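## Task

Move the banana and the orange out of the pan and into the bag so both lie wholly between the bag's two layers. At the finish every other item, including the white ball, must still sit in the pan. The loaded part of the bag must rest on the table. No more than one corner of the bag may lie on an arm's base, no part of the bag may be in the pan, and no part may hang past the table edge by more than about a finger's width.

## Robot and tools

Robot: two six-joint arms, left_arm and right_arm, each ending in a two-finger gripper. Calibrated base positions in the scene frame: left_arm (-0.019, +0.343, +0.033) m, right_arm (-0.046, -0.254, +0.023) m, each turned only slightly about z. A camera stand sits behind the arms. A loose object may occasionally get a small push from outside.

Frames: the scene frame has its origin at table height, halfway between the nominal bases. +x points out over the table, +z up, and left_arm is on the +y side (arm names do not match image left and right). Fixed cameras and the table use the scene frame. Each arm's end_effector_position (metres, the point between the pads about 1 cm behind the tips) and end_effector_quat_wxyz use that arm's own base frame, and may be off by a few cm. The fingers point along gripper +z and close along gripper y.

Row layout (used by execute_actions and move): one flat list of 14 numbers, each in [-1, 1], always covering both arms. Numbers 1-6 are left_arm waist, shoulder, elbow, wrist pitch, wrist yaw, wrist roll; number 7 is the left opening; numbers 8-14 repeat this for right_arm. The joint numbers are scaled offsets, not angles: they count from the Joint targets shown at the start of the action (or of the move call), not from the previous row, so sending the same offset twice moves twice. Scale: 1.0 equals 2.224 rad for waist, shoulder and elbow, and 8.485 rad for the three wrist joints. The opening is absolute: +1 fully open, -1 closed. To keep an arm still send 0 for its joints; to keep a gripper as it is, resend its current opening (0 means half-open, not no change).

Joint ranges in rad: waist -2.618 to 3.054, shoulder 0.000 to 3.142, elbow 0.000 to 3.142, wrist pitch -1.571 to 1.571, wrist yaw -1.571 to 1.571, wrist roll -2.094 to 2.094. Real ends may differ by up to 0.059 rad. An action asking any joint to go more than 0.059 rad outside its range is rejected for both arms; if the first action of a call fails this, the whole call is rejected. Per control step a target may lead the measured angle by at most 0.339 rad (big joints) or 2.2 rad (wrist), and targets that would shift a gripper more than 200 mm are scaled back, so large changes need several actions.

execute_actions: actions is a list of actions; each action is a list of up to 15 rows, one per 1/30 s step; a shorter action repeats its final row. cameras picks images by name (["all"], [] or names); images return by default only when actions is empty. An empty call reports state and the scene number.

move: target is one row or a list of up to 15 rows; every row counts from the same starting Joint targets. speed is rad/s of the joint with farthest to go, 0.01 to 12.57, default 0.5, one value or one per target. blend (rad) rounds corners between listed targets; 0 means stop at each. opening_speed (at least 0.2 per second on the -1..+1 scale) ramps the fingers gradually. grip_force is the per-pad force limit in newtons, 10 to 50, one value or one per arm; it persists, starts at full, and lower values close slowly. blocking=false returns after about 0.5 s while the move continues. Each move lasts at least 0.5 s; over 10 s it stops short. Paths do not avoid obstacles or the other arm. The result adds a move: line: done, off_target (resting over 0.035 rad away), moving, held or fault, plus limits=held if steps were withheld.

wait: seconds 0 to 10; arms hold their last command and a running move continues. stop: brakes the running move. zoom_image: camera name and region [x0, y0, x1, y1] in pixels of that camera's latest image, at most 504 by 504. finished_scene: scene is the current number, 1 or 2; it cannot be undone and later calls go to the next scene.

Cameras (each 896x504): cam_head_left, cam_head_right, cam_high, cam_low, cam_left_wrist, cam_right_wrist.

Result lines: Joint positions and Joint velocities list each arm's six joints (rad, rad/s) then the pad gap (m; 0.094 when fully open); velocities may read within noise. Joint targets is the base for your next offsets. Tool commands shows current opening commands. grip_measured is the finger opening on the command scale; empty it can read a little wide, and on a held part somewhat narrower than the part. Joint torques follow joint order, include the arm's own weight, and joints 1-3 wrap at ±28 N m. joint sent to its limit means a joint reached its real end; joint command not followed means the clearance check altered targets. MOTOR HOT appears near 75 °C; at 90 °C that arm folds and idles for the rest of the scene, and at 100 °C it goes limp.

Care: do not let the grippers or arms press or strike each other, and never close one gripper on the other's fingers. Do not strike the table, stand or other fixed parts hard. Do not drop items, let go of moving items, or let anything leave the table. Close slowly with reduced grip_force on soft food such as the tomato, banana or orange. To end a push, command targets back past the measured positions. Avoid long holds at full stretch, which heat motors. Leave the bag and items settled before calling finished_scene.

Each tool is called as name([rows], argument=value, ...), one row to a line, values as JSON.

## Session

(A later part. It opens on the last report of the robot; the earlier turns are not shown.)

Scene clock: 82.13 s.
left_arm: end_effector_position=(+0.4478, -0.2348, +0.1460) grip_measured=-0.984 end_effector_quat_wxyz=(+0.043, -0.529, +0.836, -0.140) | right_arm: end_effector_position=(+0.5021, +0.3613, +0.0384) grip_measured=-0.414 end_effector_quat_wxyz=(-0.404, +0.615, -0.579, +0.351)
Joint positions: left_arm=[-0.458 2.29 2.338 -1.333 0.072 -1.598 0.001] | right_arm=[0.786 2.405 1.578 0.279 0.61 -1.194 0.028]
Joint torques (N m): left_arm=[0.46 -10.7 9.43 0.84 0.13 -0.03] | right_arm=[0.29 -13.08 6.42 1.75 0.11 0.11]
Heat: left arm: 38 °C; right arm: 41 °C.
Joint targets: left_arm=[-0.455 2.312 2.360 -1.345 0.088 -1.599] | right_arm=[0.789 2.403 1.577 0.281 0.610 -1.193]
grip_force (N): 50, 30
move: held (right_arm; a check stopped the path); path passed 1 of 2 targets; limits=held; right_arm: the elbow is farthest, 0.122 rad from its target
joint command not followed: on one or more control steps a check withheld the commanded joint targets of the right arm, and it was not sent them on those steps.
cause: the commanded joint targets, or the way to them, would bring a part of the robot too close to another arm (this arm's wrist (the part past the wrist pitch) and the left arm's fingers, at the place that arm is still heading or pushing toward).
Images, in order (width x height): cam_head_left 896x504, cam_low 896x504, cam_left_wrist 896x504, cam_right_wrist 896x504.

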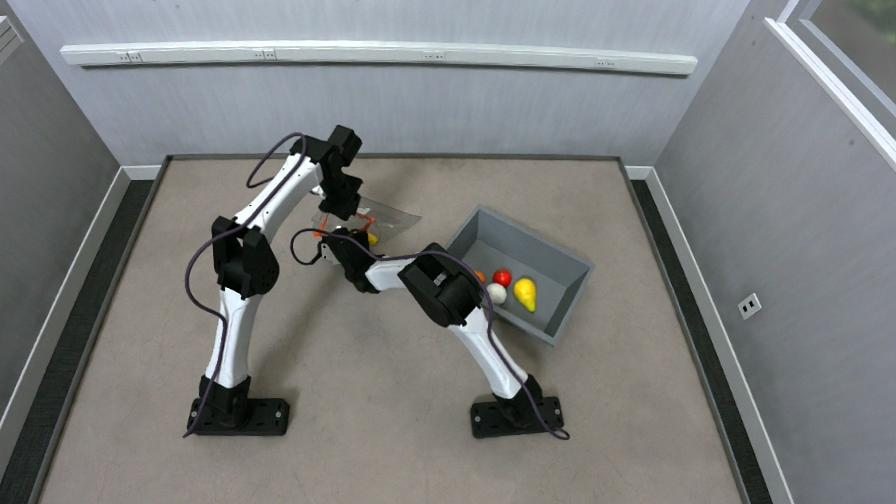

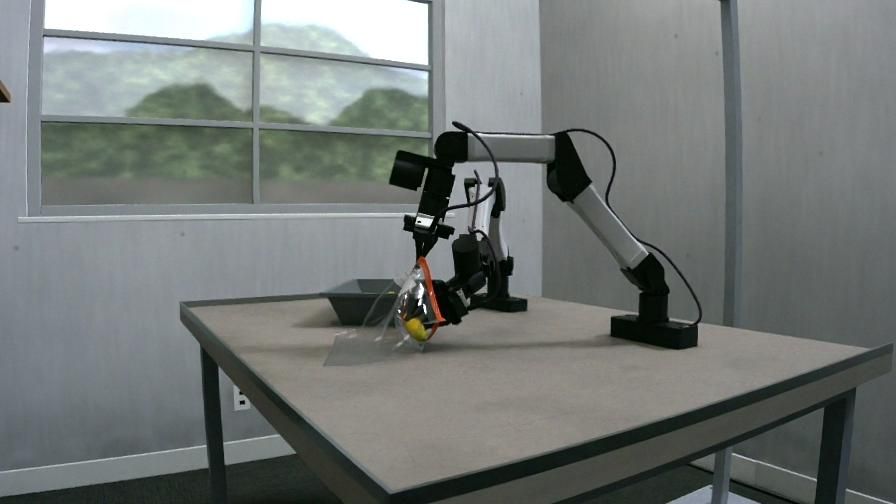

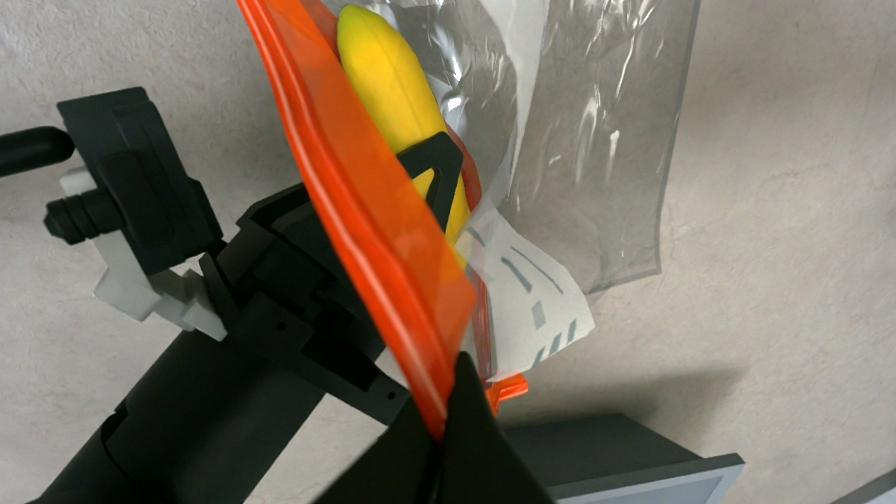

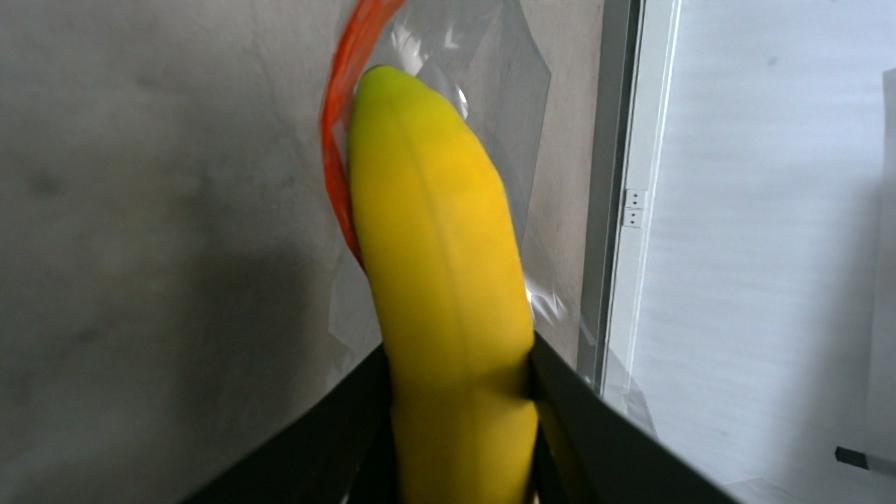

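move([
  [0,0,0,0,0,0,-1,0.0634,-0.2307,-0.2059,-0.0125,0.0127,0.0121,-0.5],
  [0.0118,-0.0989,-0.3094,0.0767,0.0425,-0.0166,-1,0.0634,-0.2307,-0.2059,-0.0125,0.0127,0.0121,-0.5],
], speed=[0.6,0.7], cameras=["cam_low","cam_left_wrist","cam_right_wrist","cam_head_left","cam_high"])

zoom_image(camera="cam_low", region=[390, 240, 500, 350])

zoom_image(camera="cam_head_left", region=[280, 180, 480, 300])

Scene clock: 90.80 s.
left_arm: end_effector_position=(+0.4233, -0.2775, +0.0733) grip_measured=-0.984 end_effector_quat_wxyz=(-0.090, -0.540, +0.789, -0.277) | right_arm: end_effector_position=(+0.3859, +0.3249, +0.1019) grip_measured=-0.414 end_effector_quat_wxyz=(-0.394, +0.628, -0.576, +0.344)
Joint positions: left_arm=[-0.436 2.129 1.68 -0.704 0.432 -1.729 0.001] | right_arm=[0.926 1.932 1.123 0.17 0.706 -1.1 0.028]
Joint torques (N m): left_arm=[0.75 -14.37 6.79 1.33 0.33 -0.1] | right_arm=[0.47 -13.18 6.04 1.67 0.28 0.21]
Heat: left arm: 40 °C; right arm: 45 °C.
Joint targets: left_arm=[-0.429 2.092 1.672 -0.694 0.448 -1.740] | right_arm=[0.930 1.890 1.118 0.175 0.718 -1.091]
grip_force (N): 50, 30
move: off_target (left_arm, right_arm); left_arm: the shoulder is farthest, 0.037 rad from its target; right_arm: the shoulder is farthest, 0.042 rad from its target
Images, in order (width x height): cam_head_left 896x504, cam_high 896x504, cam_low 896x504, cam_left_wrist 896x504, cam_right_wrist 896x504.

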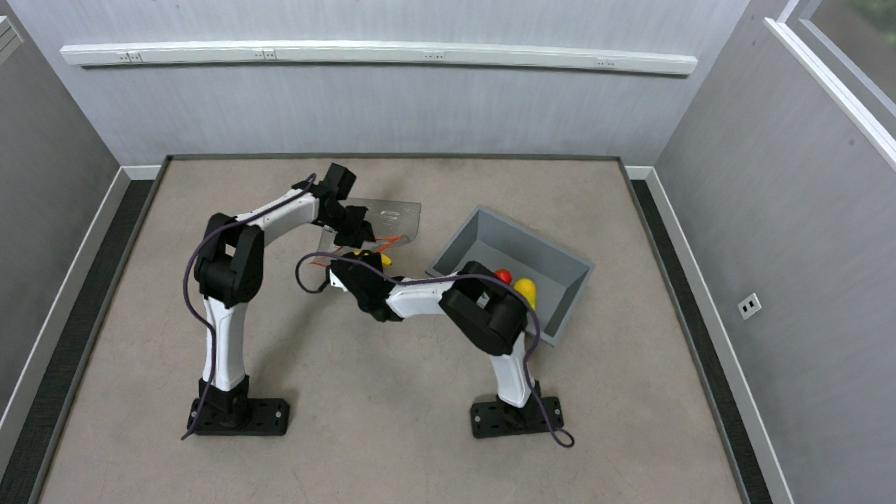

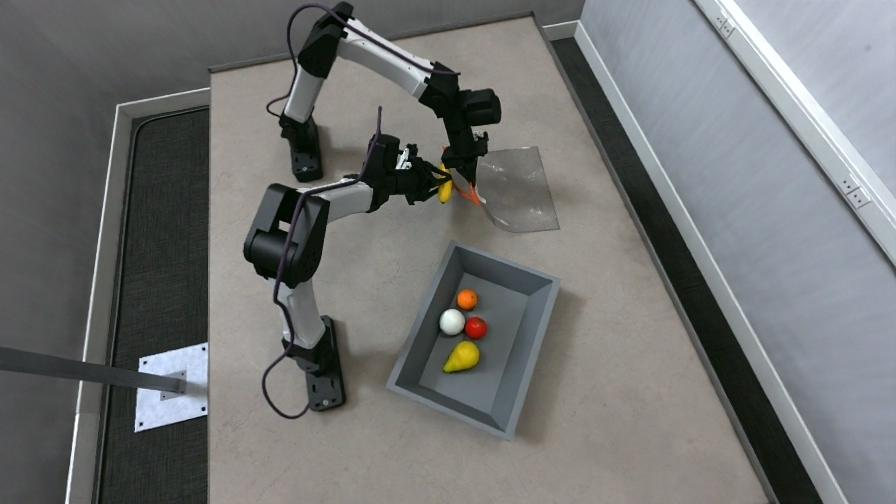

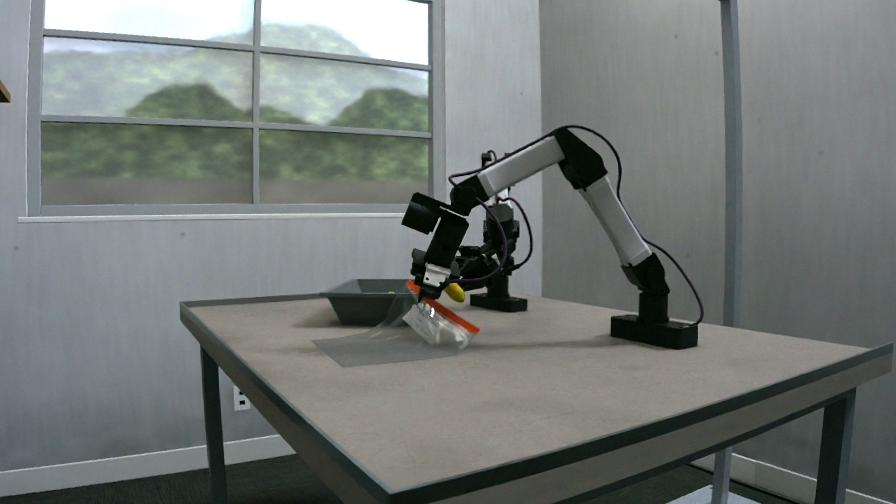

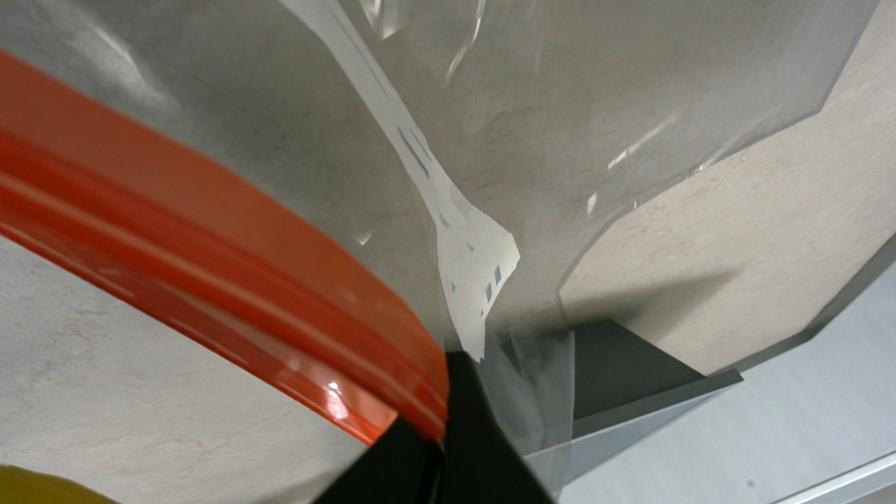

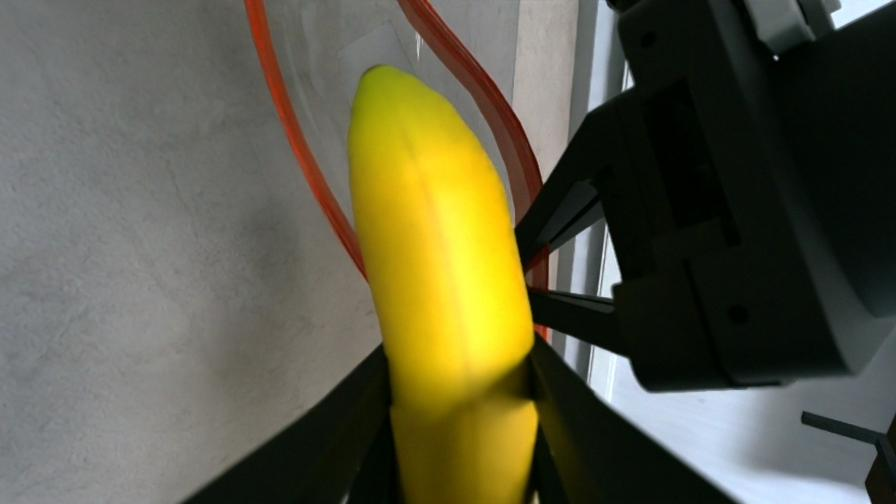

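Scaled by 4.582 from the camera's 896x504 image, which has a finer 1280x720 frame.

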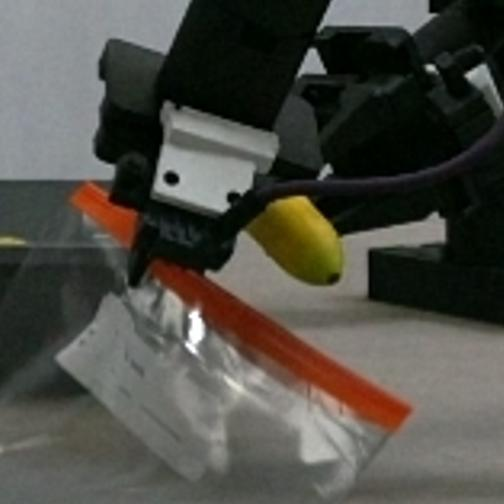

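Scaled by 2.520 from the camera's 896x504 image, which has a finer 1280x720 frame.

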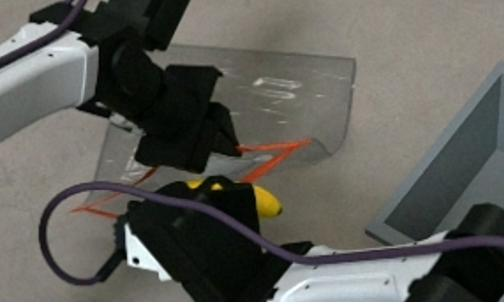

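move([
  [-0.0229,0.0306,0.116,-0.0434,-0.0428,0.0165,-1,0,0,0,0,0,0,-0.5],
  [-0.0229,0.0306,0.116,-0.0434,-0.0428,0.0165,-1,0.0327,0.0944,0.1088,-0.0047,0.0079,0.0054,-0.5],
], speed=[0.6,0.5], cameras=["cam_low","cam_left_wrist","cam_right_wrist","cam_head_left"])

zoom_image(camera="cam_low", region=[390, 240, 500, 350])

zoom_image(camera="cam_head_left", region=[280, 180, 480, 300])

Scene clock: 95.17 s.
left_arm: end_effector_position=(+0.4234, -0.2382, +0.1014) grip_measured=-0.984 end_effector_quat_wxyz=(+0.029, -0.525, +0.837, -0.150) | right_arm: end_effector_position=(+0.3888, +0.3806, +0.1003) grip_measured=-0.414 end_effector_quat_wxyz=(-0.411, +0.618, -0.573, +0.347)
Joint positions: left_arm=[-0.476 2.141 1.91 -1.049 0.102 -1.612 0.001] | right_arm=[1 2.09 1.329 0.131 0.773 -1.054 0.028]
Joint torques (N m): left_arm=[-0.1 -10 9.48 0.84 -0.16 0.09] | right_arm=[0.31 -10.02 9.61 1.65 0.32 0.21]
Heat: left arm: 41 °C; right arm: 45 °C.
Joint targets: left_arm=[-0.480 2.160 1.930 -1.062 0.085 -1.600] | right_arm=[1.002 2.100 1.361 0.135 0.785 -1.045]
grip_force (N): 50, 30
move: done
Images, in order (width x height): cam_head_left 896x504, cam_low 896x504, cam_left_wrist 896x504, cam_right_wrist 896x504.

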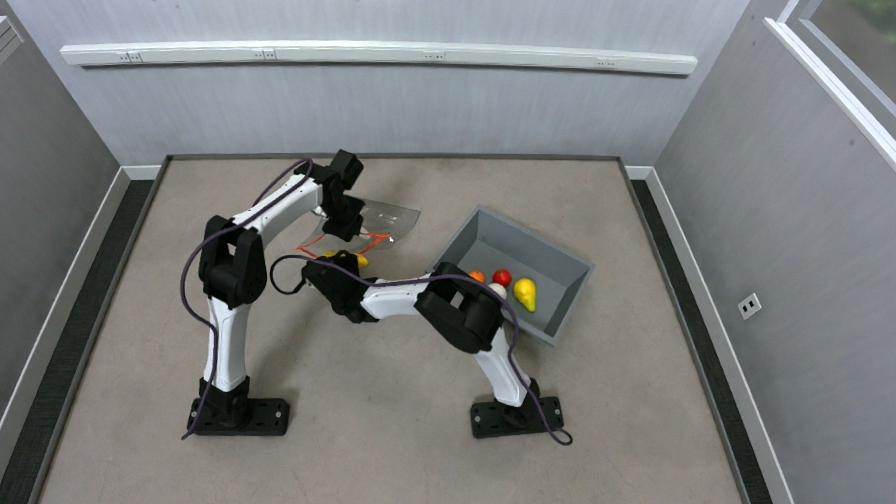

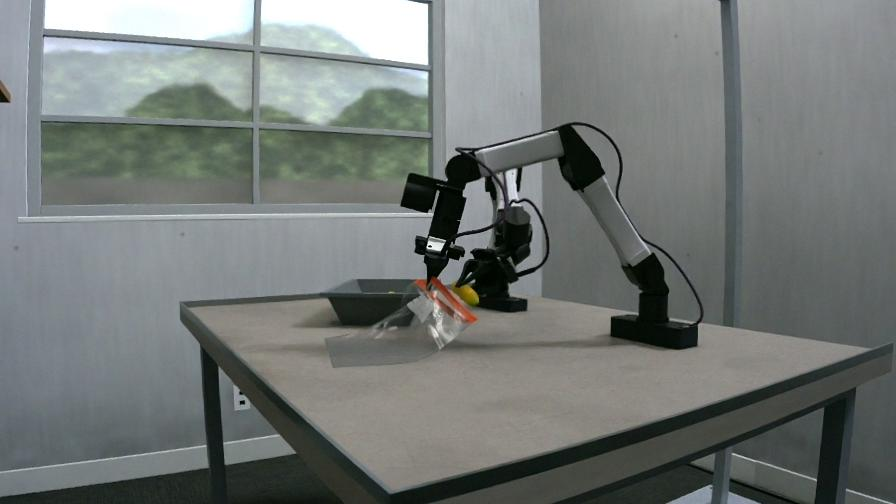

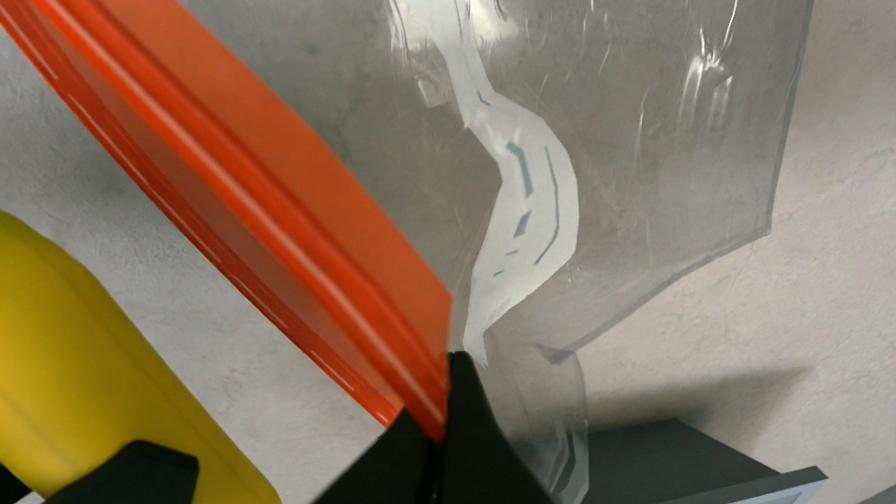

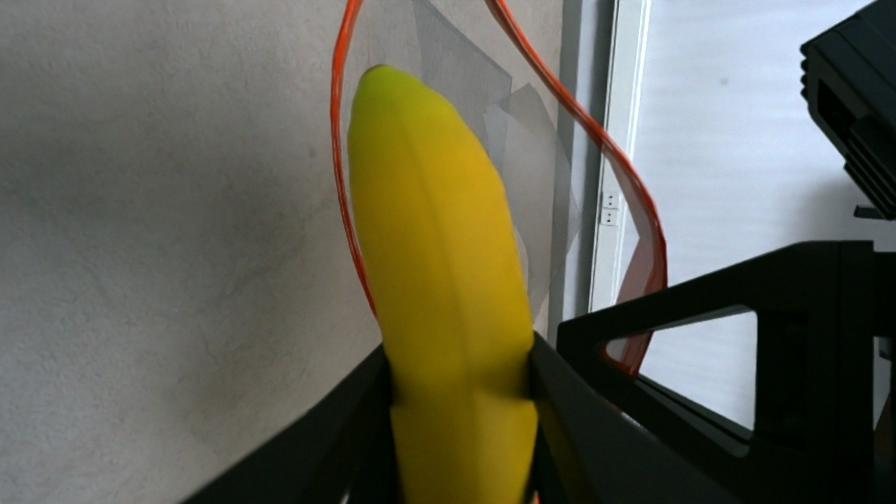

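Scaled by 4.582 from the camera's 896x504 image, which has a finer 1280x720 frame.

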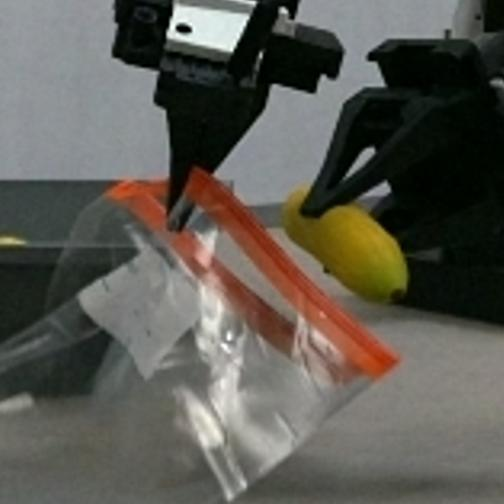

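Scaled by 2.520 from the camera's 896x504 image, which has a finer 1280x720 frame.

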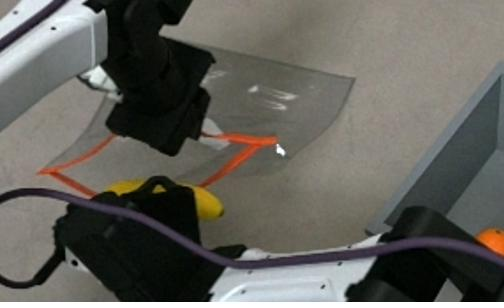

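move([
  [0,0,0,0,0,0,-1,-0.0402,0.0805,0.0782,0.0055,-0.0088,-0.0084,-0.5],
  [0,0,0,0,0,0,-1,-0.0647,0.1214,0.1344,0.0044,-0.0138,-0.013,-0.5],
], speed=0.35, blend=0.03, cameras=["cam_low","cam_left_wrist","cam_right_wrist","cam_head_left"])

zoom_image(camera="cam_low", region=[390, 240, 500, 350])

zoom_image(camera="cam_left_wrist", region=[220, 0, 600, 440])

Scene clock: 98.00 s.
left_arm: end_effector_position=(+0.4237, -0.2384, +0.1019) grip_measured=-0.984 end_effector_quat_wxyz=(+0.029, -0.525, +0.837, -0.151) | right_arm: end_effector_position=(+0.4754, +0.3908, +0.0682) grip_measured=-0.414 end_effector_quat_wxyz=(-0.406, +0.615, -0.577, +0.352)
Joint positions: left_arm=[-0.476 2.141 1.911 -1.049 0.102 -1.612 0.001] | right_arm=[0.866 2.357 1.629 0.154 0.677 -1.148 0.028]
Joint torques (N m): left_arm=[-0.12 -10 9.4 0.84 -0.17 0.08] | right_arm=[-0.69 -11.74 9.72 1.87 0.11 0.07]
Heat: left arm: 41 °C; right arm: 45 °C.
Joint targets: left_arm=[-0.480 2.160 1.930 -1.063 0.085 -1.600] | right_arm=[0.859 2.370 1.660 0.173 0.668 -1.155]
grip_force (N): 50, 30
move: done
Images, in order (width x height): cam_head_left 896x504, cam_low 896x504, cam_left_wrist 896x504, cam_right_wrist 896x504.

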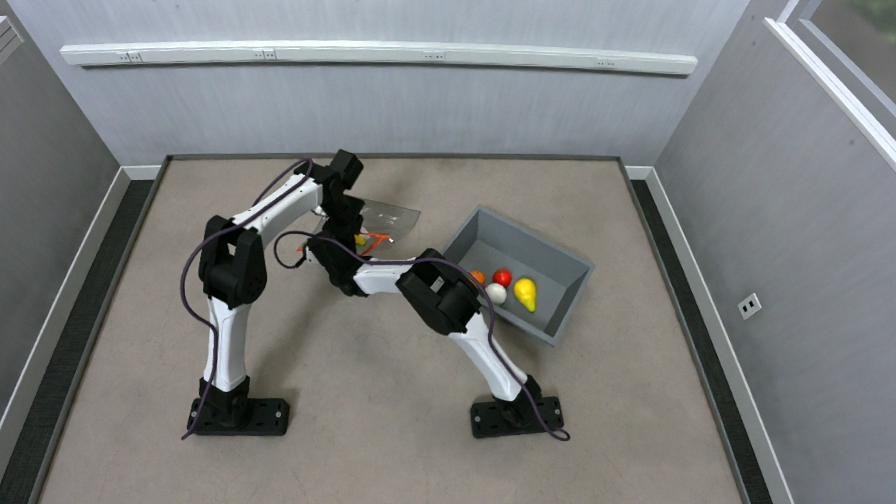

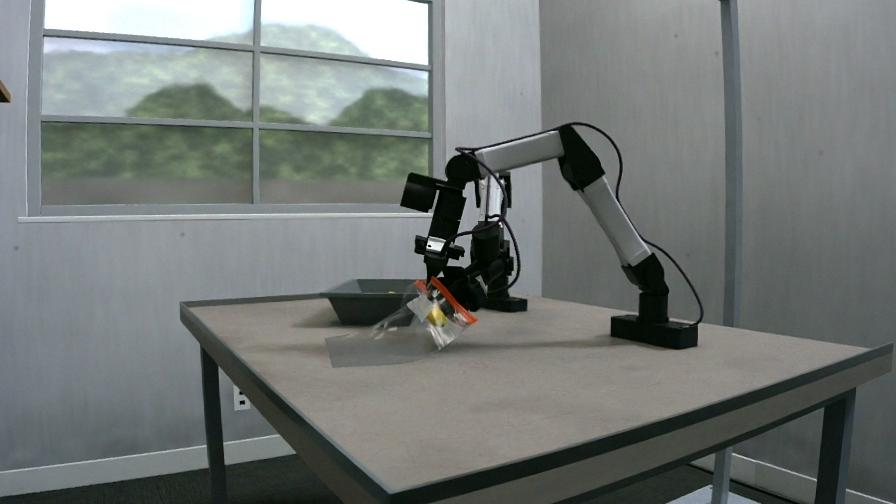

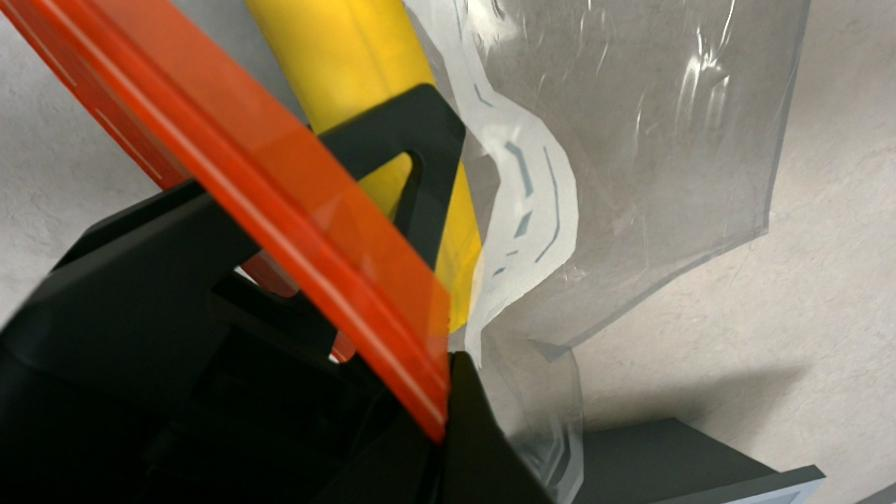

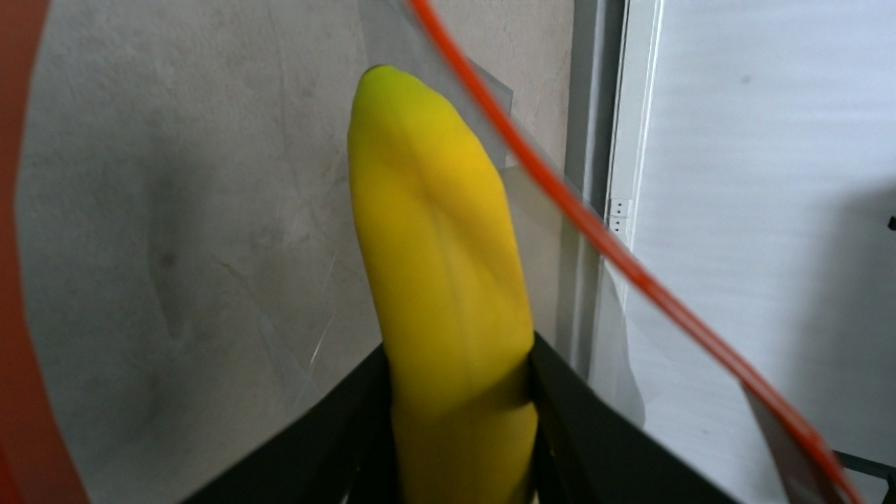

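Scaled by 4.582 from the camera's 896x504 image, which has a finer 1280x720 frame.

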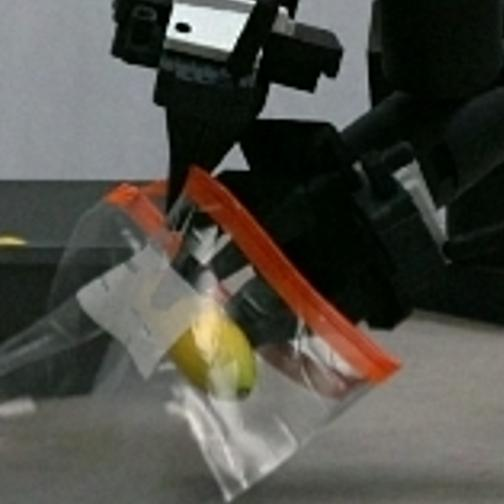

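Scaled by 1.145 from the camera's 896x504 image, which has a finer 1280x720 frame.

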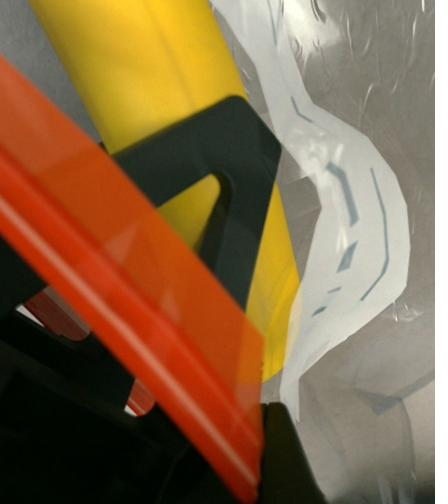

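move(target=[0,0,0,0,0,0,-1,-0.0099,0.0445,0.0022,0.0114,-0.0021,-0.0015,-0.5], speed=0.25, cameras=["cam_low","cam_left_wrist","cam_right_wrist"])

zoom_image(camera="cam_low", region=[390, 240, 500, 350])

Scene clock: 99.53 s.
left_arm: end_effector_position=(+0.4236, -0.2384, +0.1019) grip_measured=-0.984 end_effector_quat_wxyz=(+0.029, -0.525, +0.837, -0.151) | right_arm: end_effector_position=(+0.4792, +0.3885, +0.0461) grip_measured=-0.414 end_effector_quat_wxyz=(-0.396, +0.621, -0.577, +0.352)
Joint positions: left_arm=[-0.476 2.141 1.911 -1.05 0.102 -1.612 0.001] | right_arm=[0.857 2.403 1.632 0.178 0.67 -1.153 0.028]
Joint torques (N m): left_arm=[-0.09 -9.98 9.33 0.85 -0.18 0.07] | right_arm=[0.25 -13.46 7.28 1.8 0.14 0.11]
Heat: left arm: 41 °C; right arm: 45 °C.
Joint targets: left_arm=[-0.480 2.160 1.930 -1.062 0.085 -1.600] | right_arm=[0.858 2.398 1.637 0.191 0.670 -1.153]
grip_force (N): 50, 30
move: held (right_arm; a check stopped the path); limits=held; right_arm: the wrist pitch is farthest, 0.091 rad from its target
joint command not followed: on one or more control steps a check withheld the commanded joint targets of the right arm, and it was not sent them on those steps.
cause: the commanded joint targets, or the way to them, would bring a part of the robot too close to another arm (this arm's wrist (the part past the wrist pitch) and the left arm's gripper housing, 11 mm apart when this arm was first held).
Images, in order (width x height): cam_low 896x504, cam_left_wrist 896x504, cam_right_wrist 896x504.

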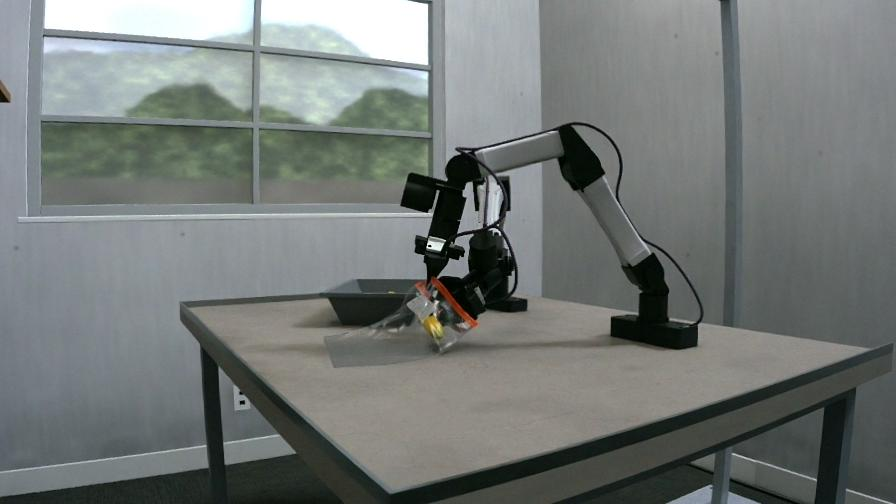

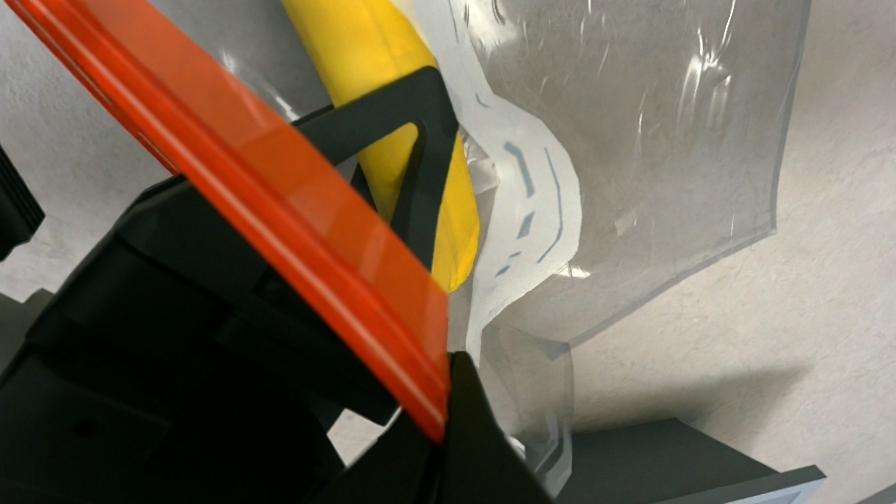

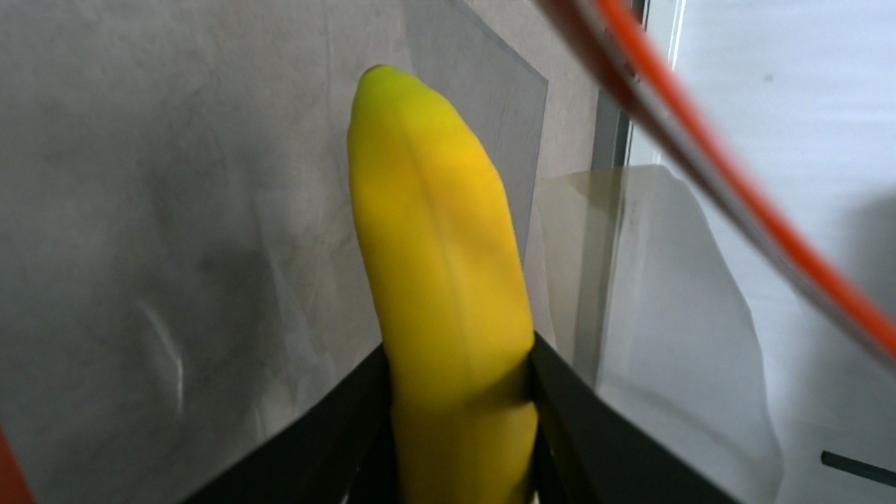

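Scaled by 4.582 from the camera's 896x504 image, which has a finer 1280x720 frame.

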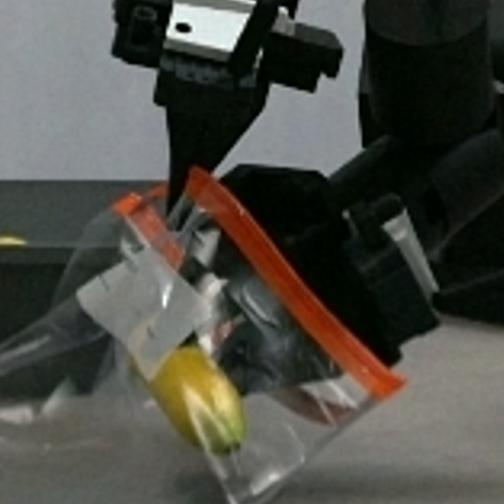

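move([
  [0.0112,0.0683,0.1933,-0.0334,0.0004,0,-1,0,0,0,0,0,0,-0.5],
  [0.0112,0.0683,0.1933,-0.0334,0.0004,0,-1,-0.0094,0.031,0.0103,0.0095,-0.0024,-0.0018,-0.5],
], speed=[0.5,0.2], cameras=["cam_low","cam_left_wrist","cam_right_wrist","cam_head_left"])

zoom_image(camera="cam_low", region=[390, 240, 500, 350])

Scene clock: 102.57 s.
left_arm: end_effector_position=(+0.4439, -0.2408, +0.1476) grip_measured=-0.984 end_effector_quat_wxyz=(+0.029, -0.531, +0.834, -0.148) | right_arm: end_effector_position=(+0.4875, +0.3860, +0.0271) grip_measured=-0.414 end_effector_quat_wxyz=(-0.402, +0.617, -0.578, +0.353)
Joint positions: left_arm=[-0.462 2.288 2.338 -1.336 0.102 -1.611 0.001] | right_arm=[0.842 2.456 1.632 0.252 0.659 -1.163 0.028]
Joint torques (N m): left_arm=[0.77 -10.43 9.39 0.86 -0.14 0.07] | right_arm=[-0.38 -12.26 9.13 1.88 0.06 0.05]
Heat: left arm: 41 °C; right arm: 45 °C.
Joint targets: left_arm=[-0.455 2.312 2.360 -1.346 0.089 -1.600] | right_arm=[0.837 2.467 1.660 0.272 0.650 -1.168]
grip_force (N): 50, 30
move: done
Images, in order (width x height): cam_head_left 896x504, cam_low 896x504, cam_left_wrist 896x504, cam_right_wrist 896x504.

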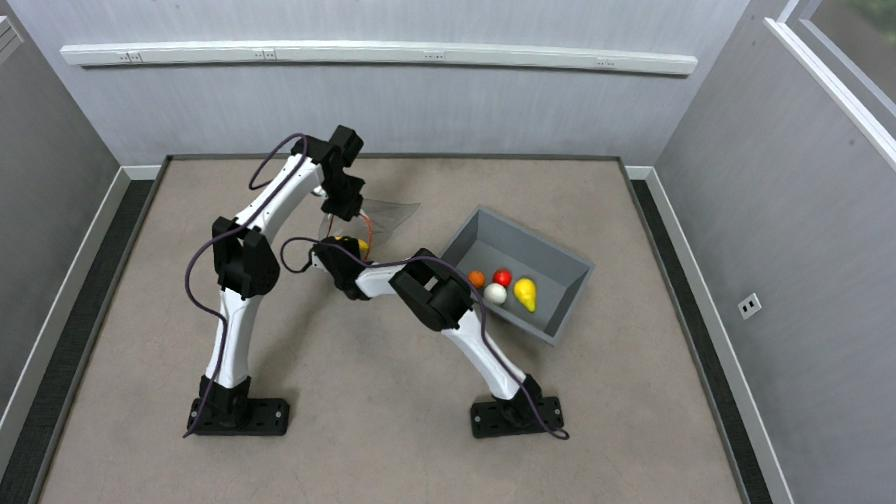

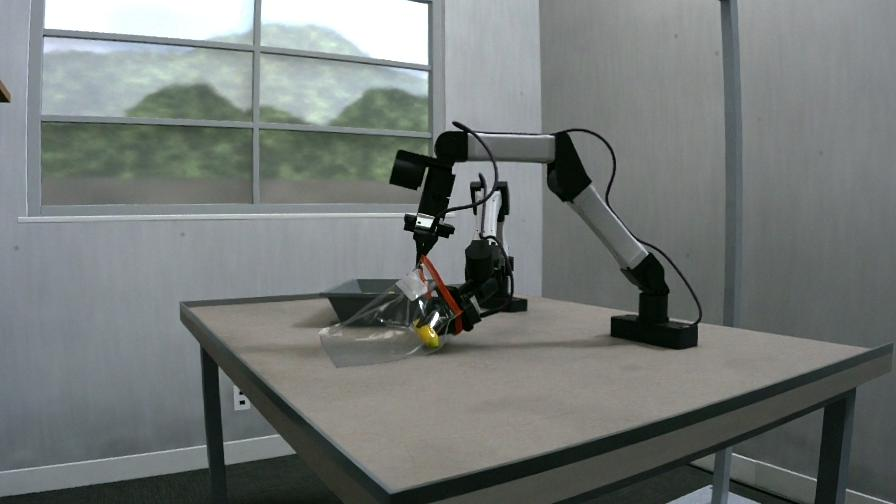

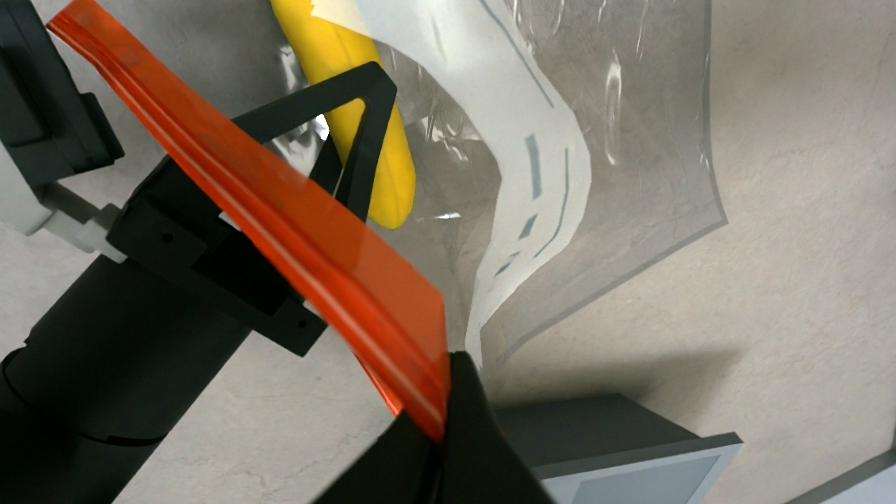

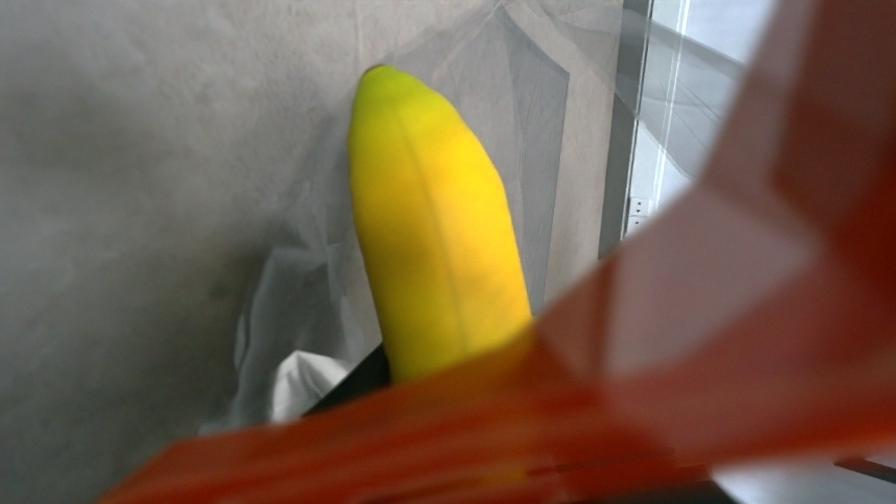

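Scaled by 4.582 from the camera's 896x504 image, which has a finer 1280x720 frame.

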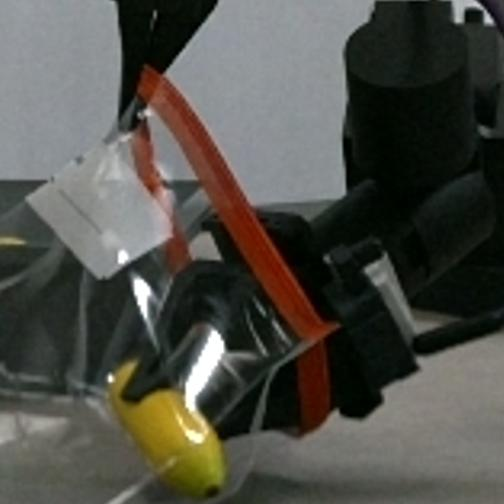

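move([
  [0,0,0,0,0,0,-1,0,0,0,0,0,0,-0.2],
  [0,0,0,0,0,0,-1,0.0877,-0.1853,-0.2023,-0.0071,0.0189,0.0174,-0.2],
], speed=[0.3,0.3], opening_speed=0.6, cameras=["cam_low","cam_left_wrist","cam_right_wrist","cam_head_left"])

zoom_image(camera="cam_low", region=[390, 240, 500, 350])

zoom_image(camera="cam_head_left", region=[280, 180, 480, 300])

Scene clock: 106.10 s.
left_arm: end_effector_position=(+0.4382, -0.2379, +0.1408) grip_measured=-0.984 end_effector_quat_wxyz=(+0.019, -0.533, +0.835, -0.132) | right_arm: end_effector_position=(+0.3728, +0.3697, +0.0733) grip_measured=-0.202 end_effector_quat_wxyz=(-0.406, +0.616, -0.575, +0.354)
Joint positions: left_arm=[-0.462 2.298 2.338 -1.364 0.102 -1.611 0.001] | right_arm=[1.023 2.098 1.219 0.226 0.807 -1.033 0.038]
Joint torques (N m): left_arm=[0.73 -11.29 9.31 1.1 -0.13 0.08] | right_arm=[0.94 -14.35 5.35 1.41 0.22 0.26]
Heat: left arm: 40 °C; right arm: 47 °C.
Joint targets: left_arm=[-0.455 2.312 2.360 -1.346 0.089 -1.600] | right_arm=[1.032 2.055 1.210 0.211 0.810 -1.021]
grip_force (N): 50, 30
move: off_target (right_arm); right_arm: the shoulder is farthest, 0.043 rad from its target
Images, in order (width x height): cam_head_left 896x504, cam_low 896x504, cam_left_wrist 896x504, cam_right_wrist 896x504.

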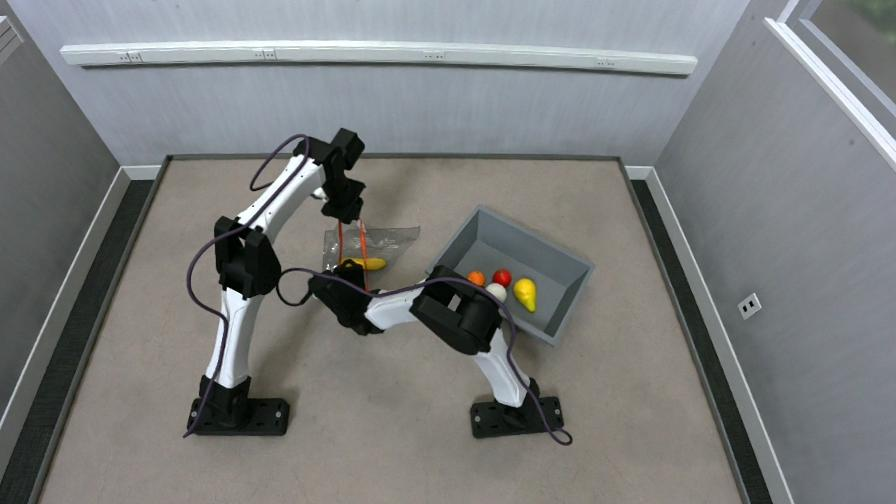

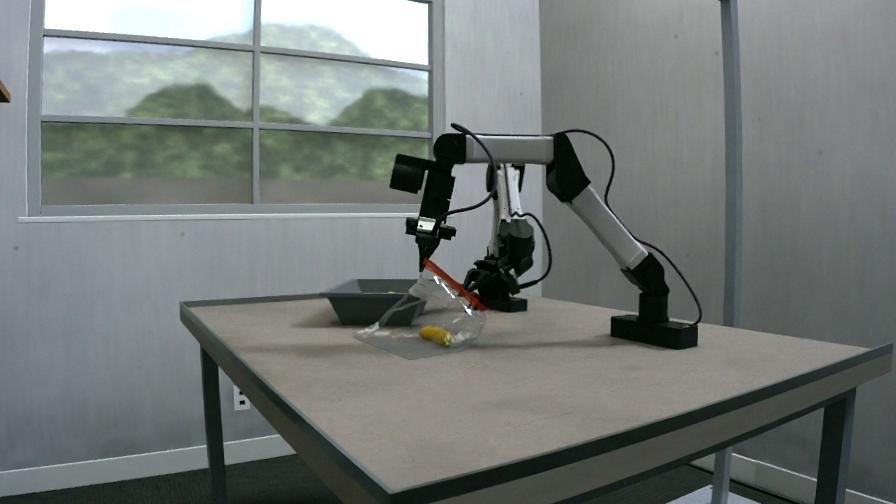

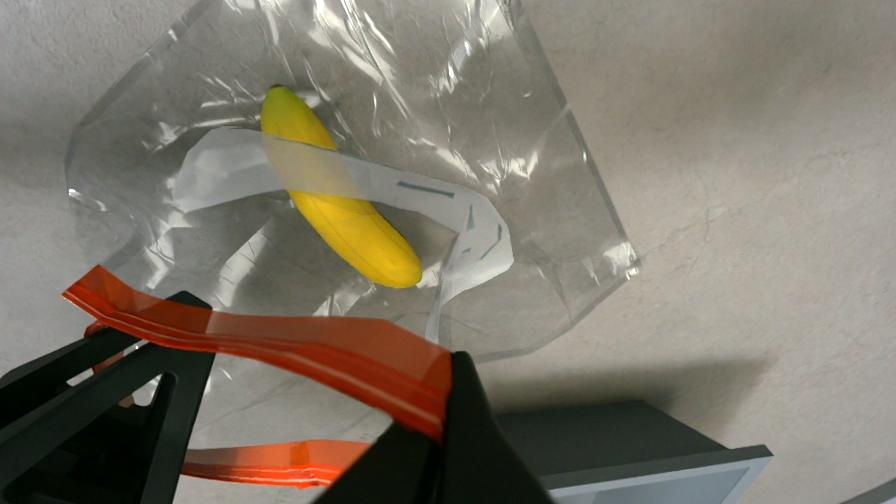

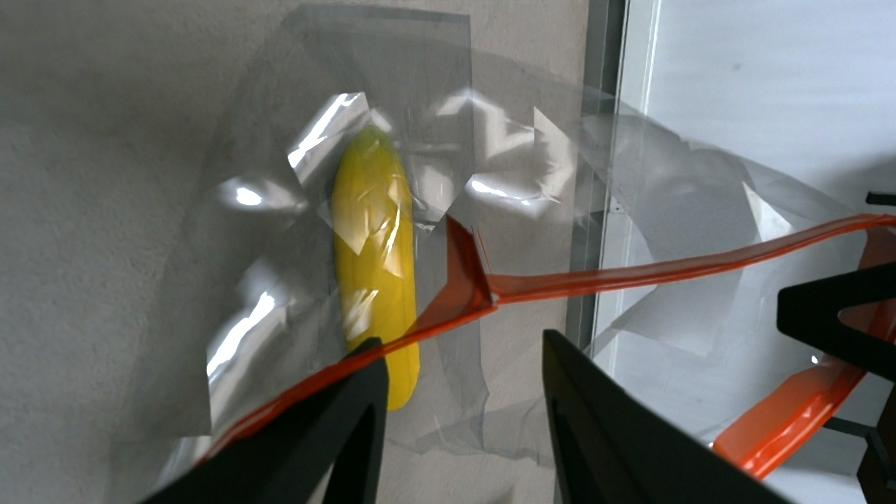

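Scaled by 4.582 from the camera's 896x504 image, which has a finer 1280x720 frame.

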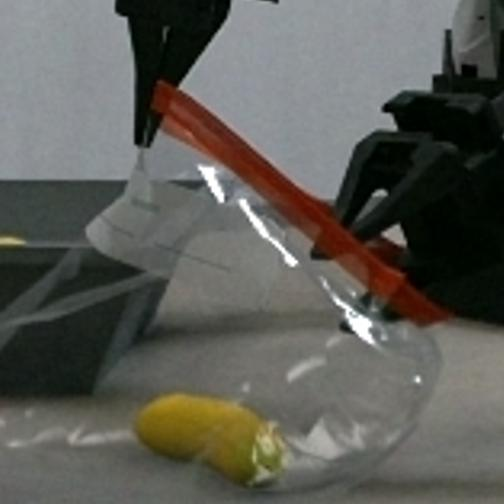

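Scaled by 2.520 from the camera's 896x504 image, which has a finer 1280x720 frame.

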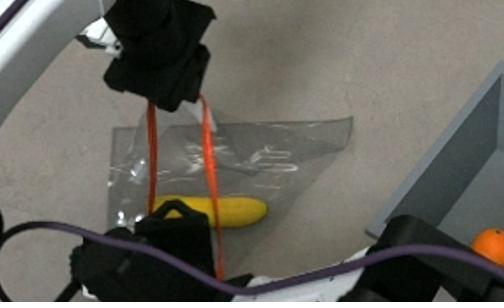

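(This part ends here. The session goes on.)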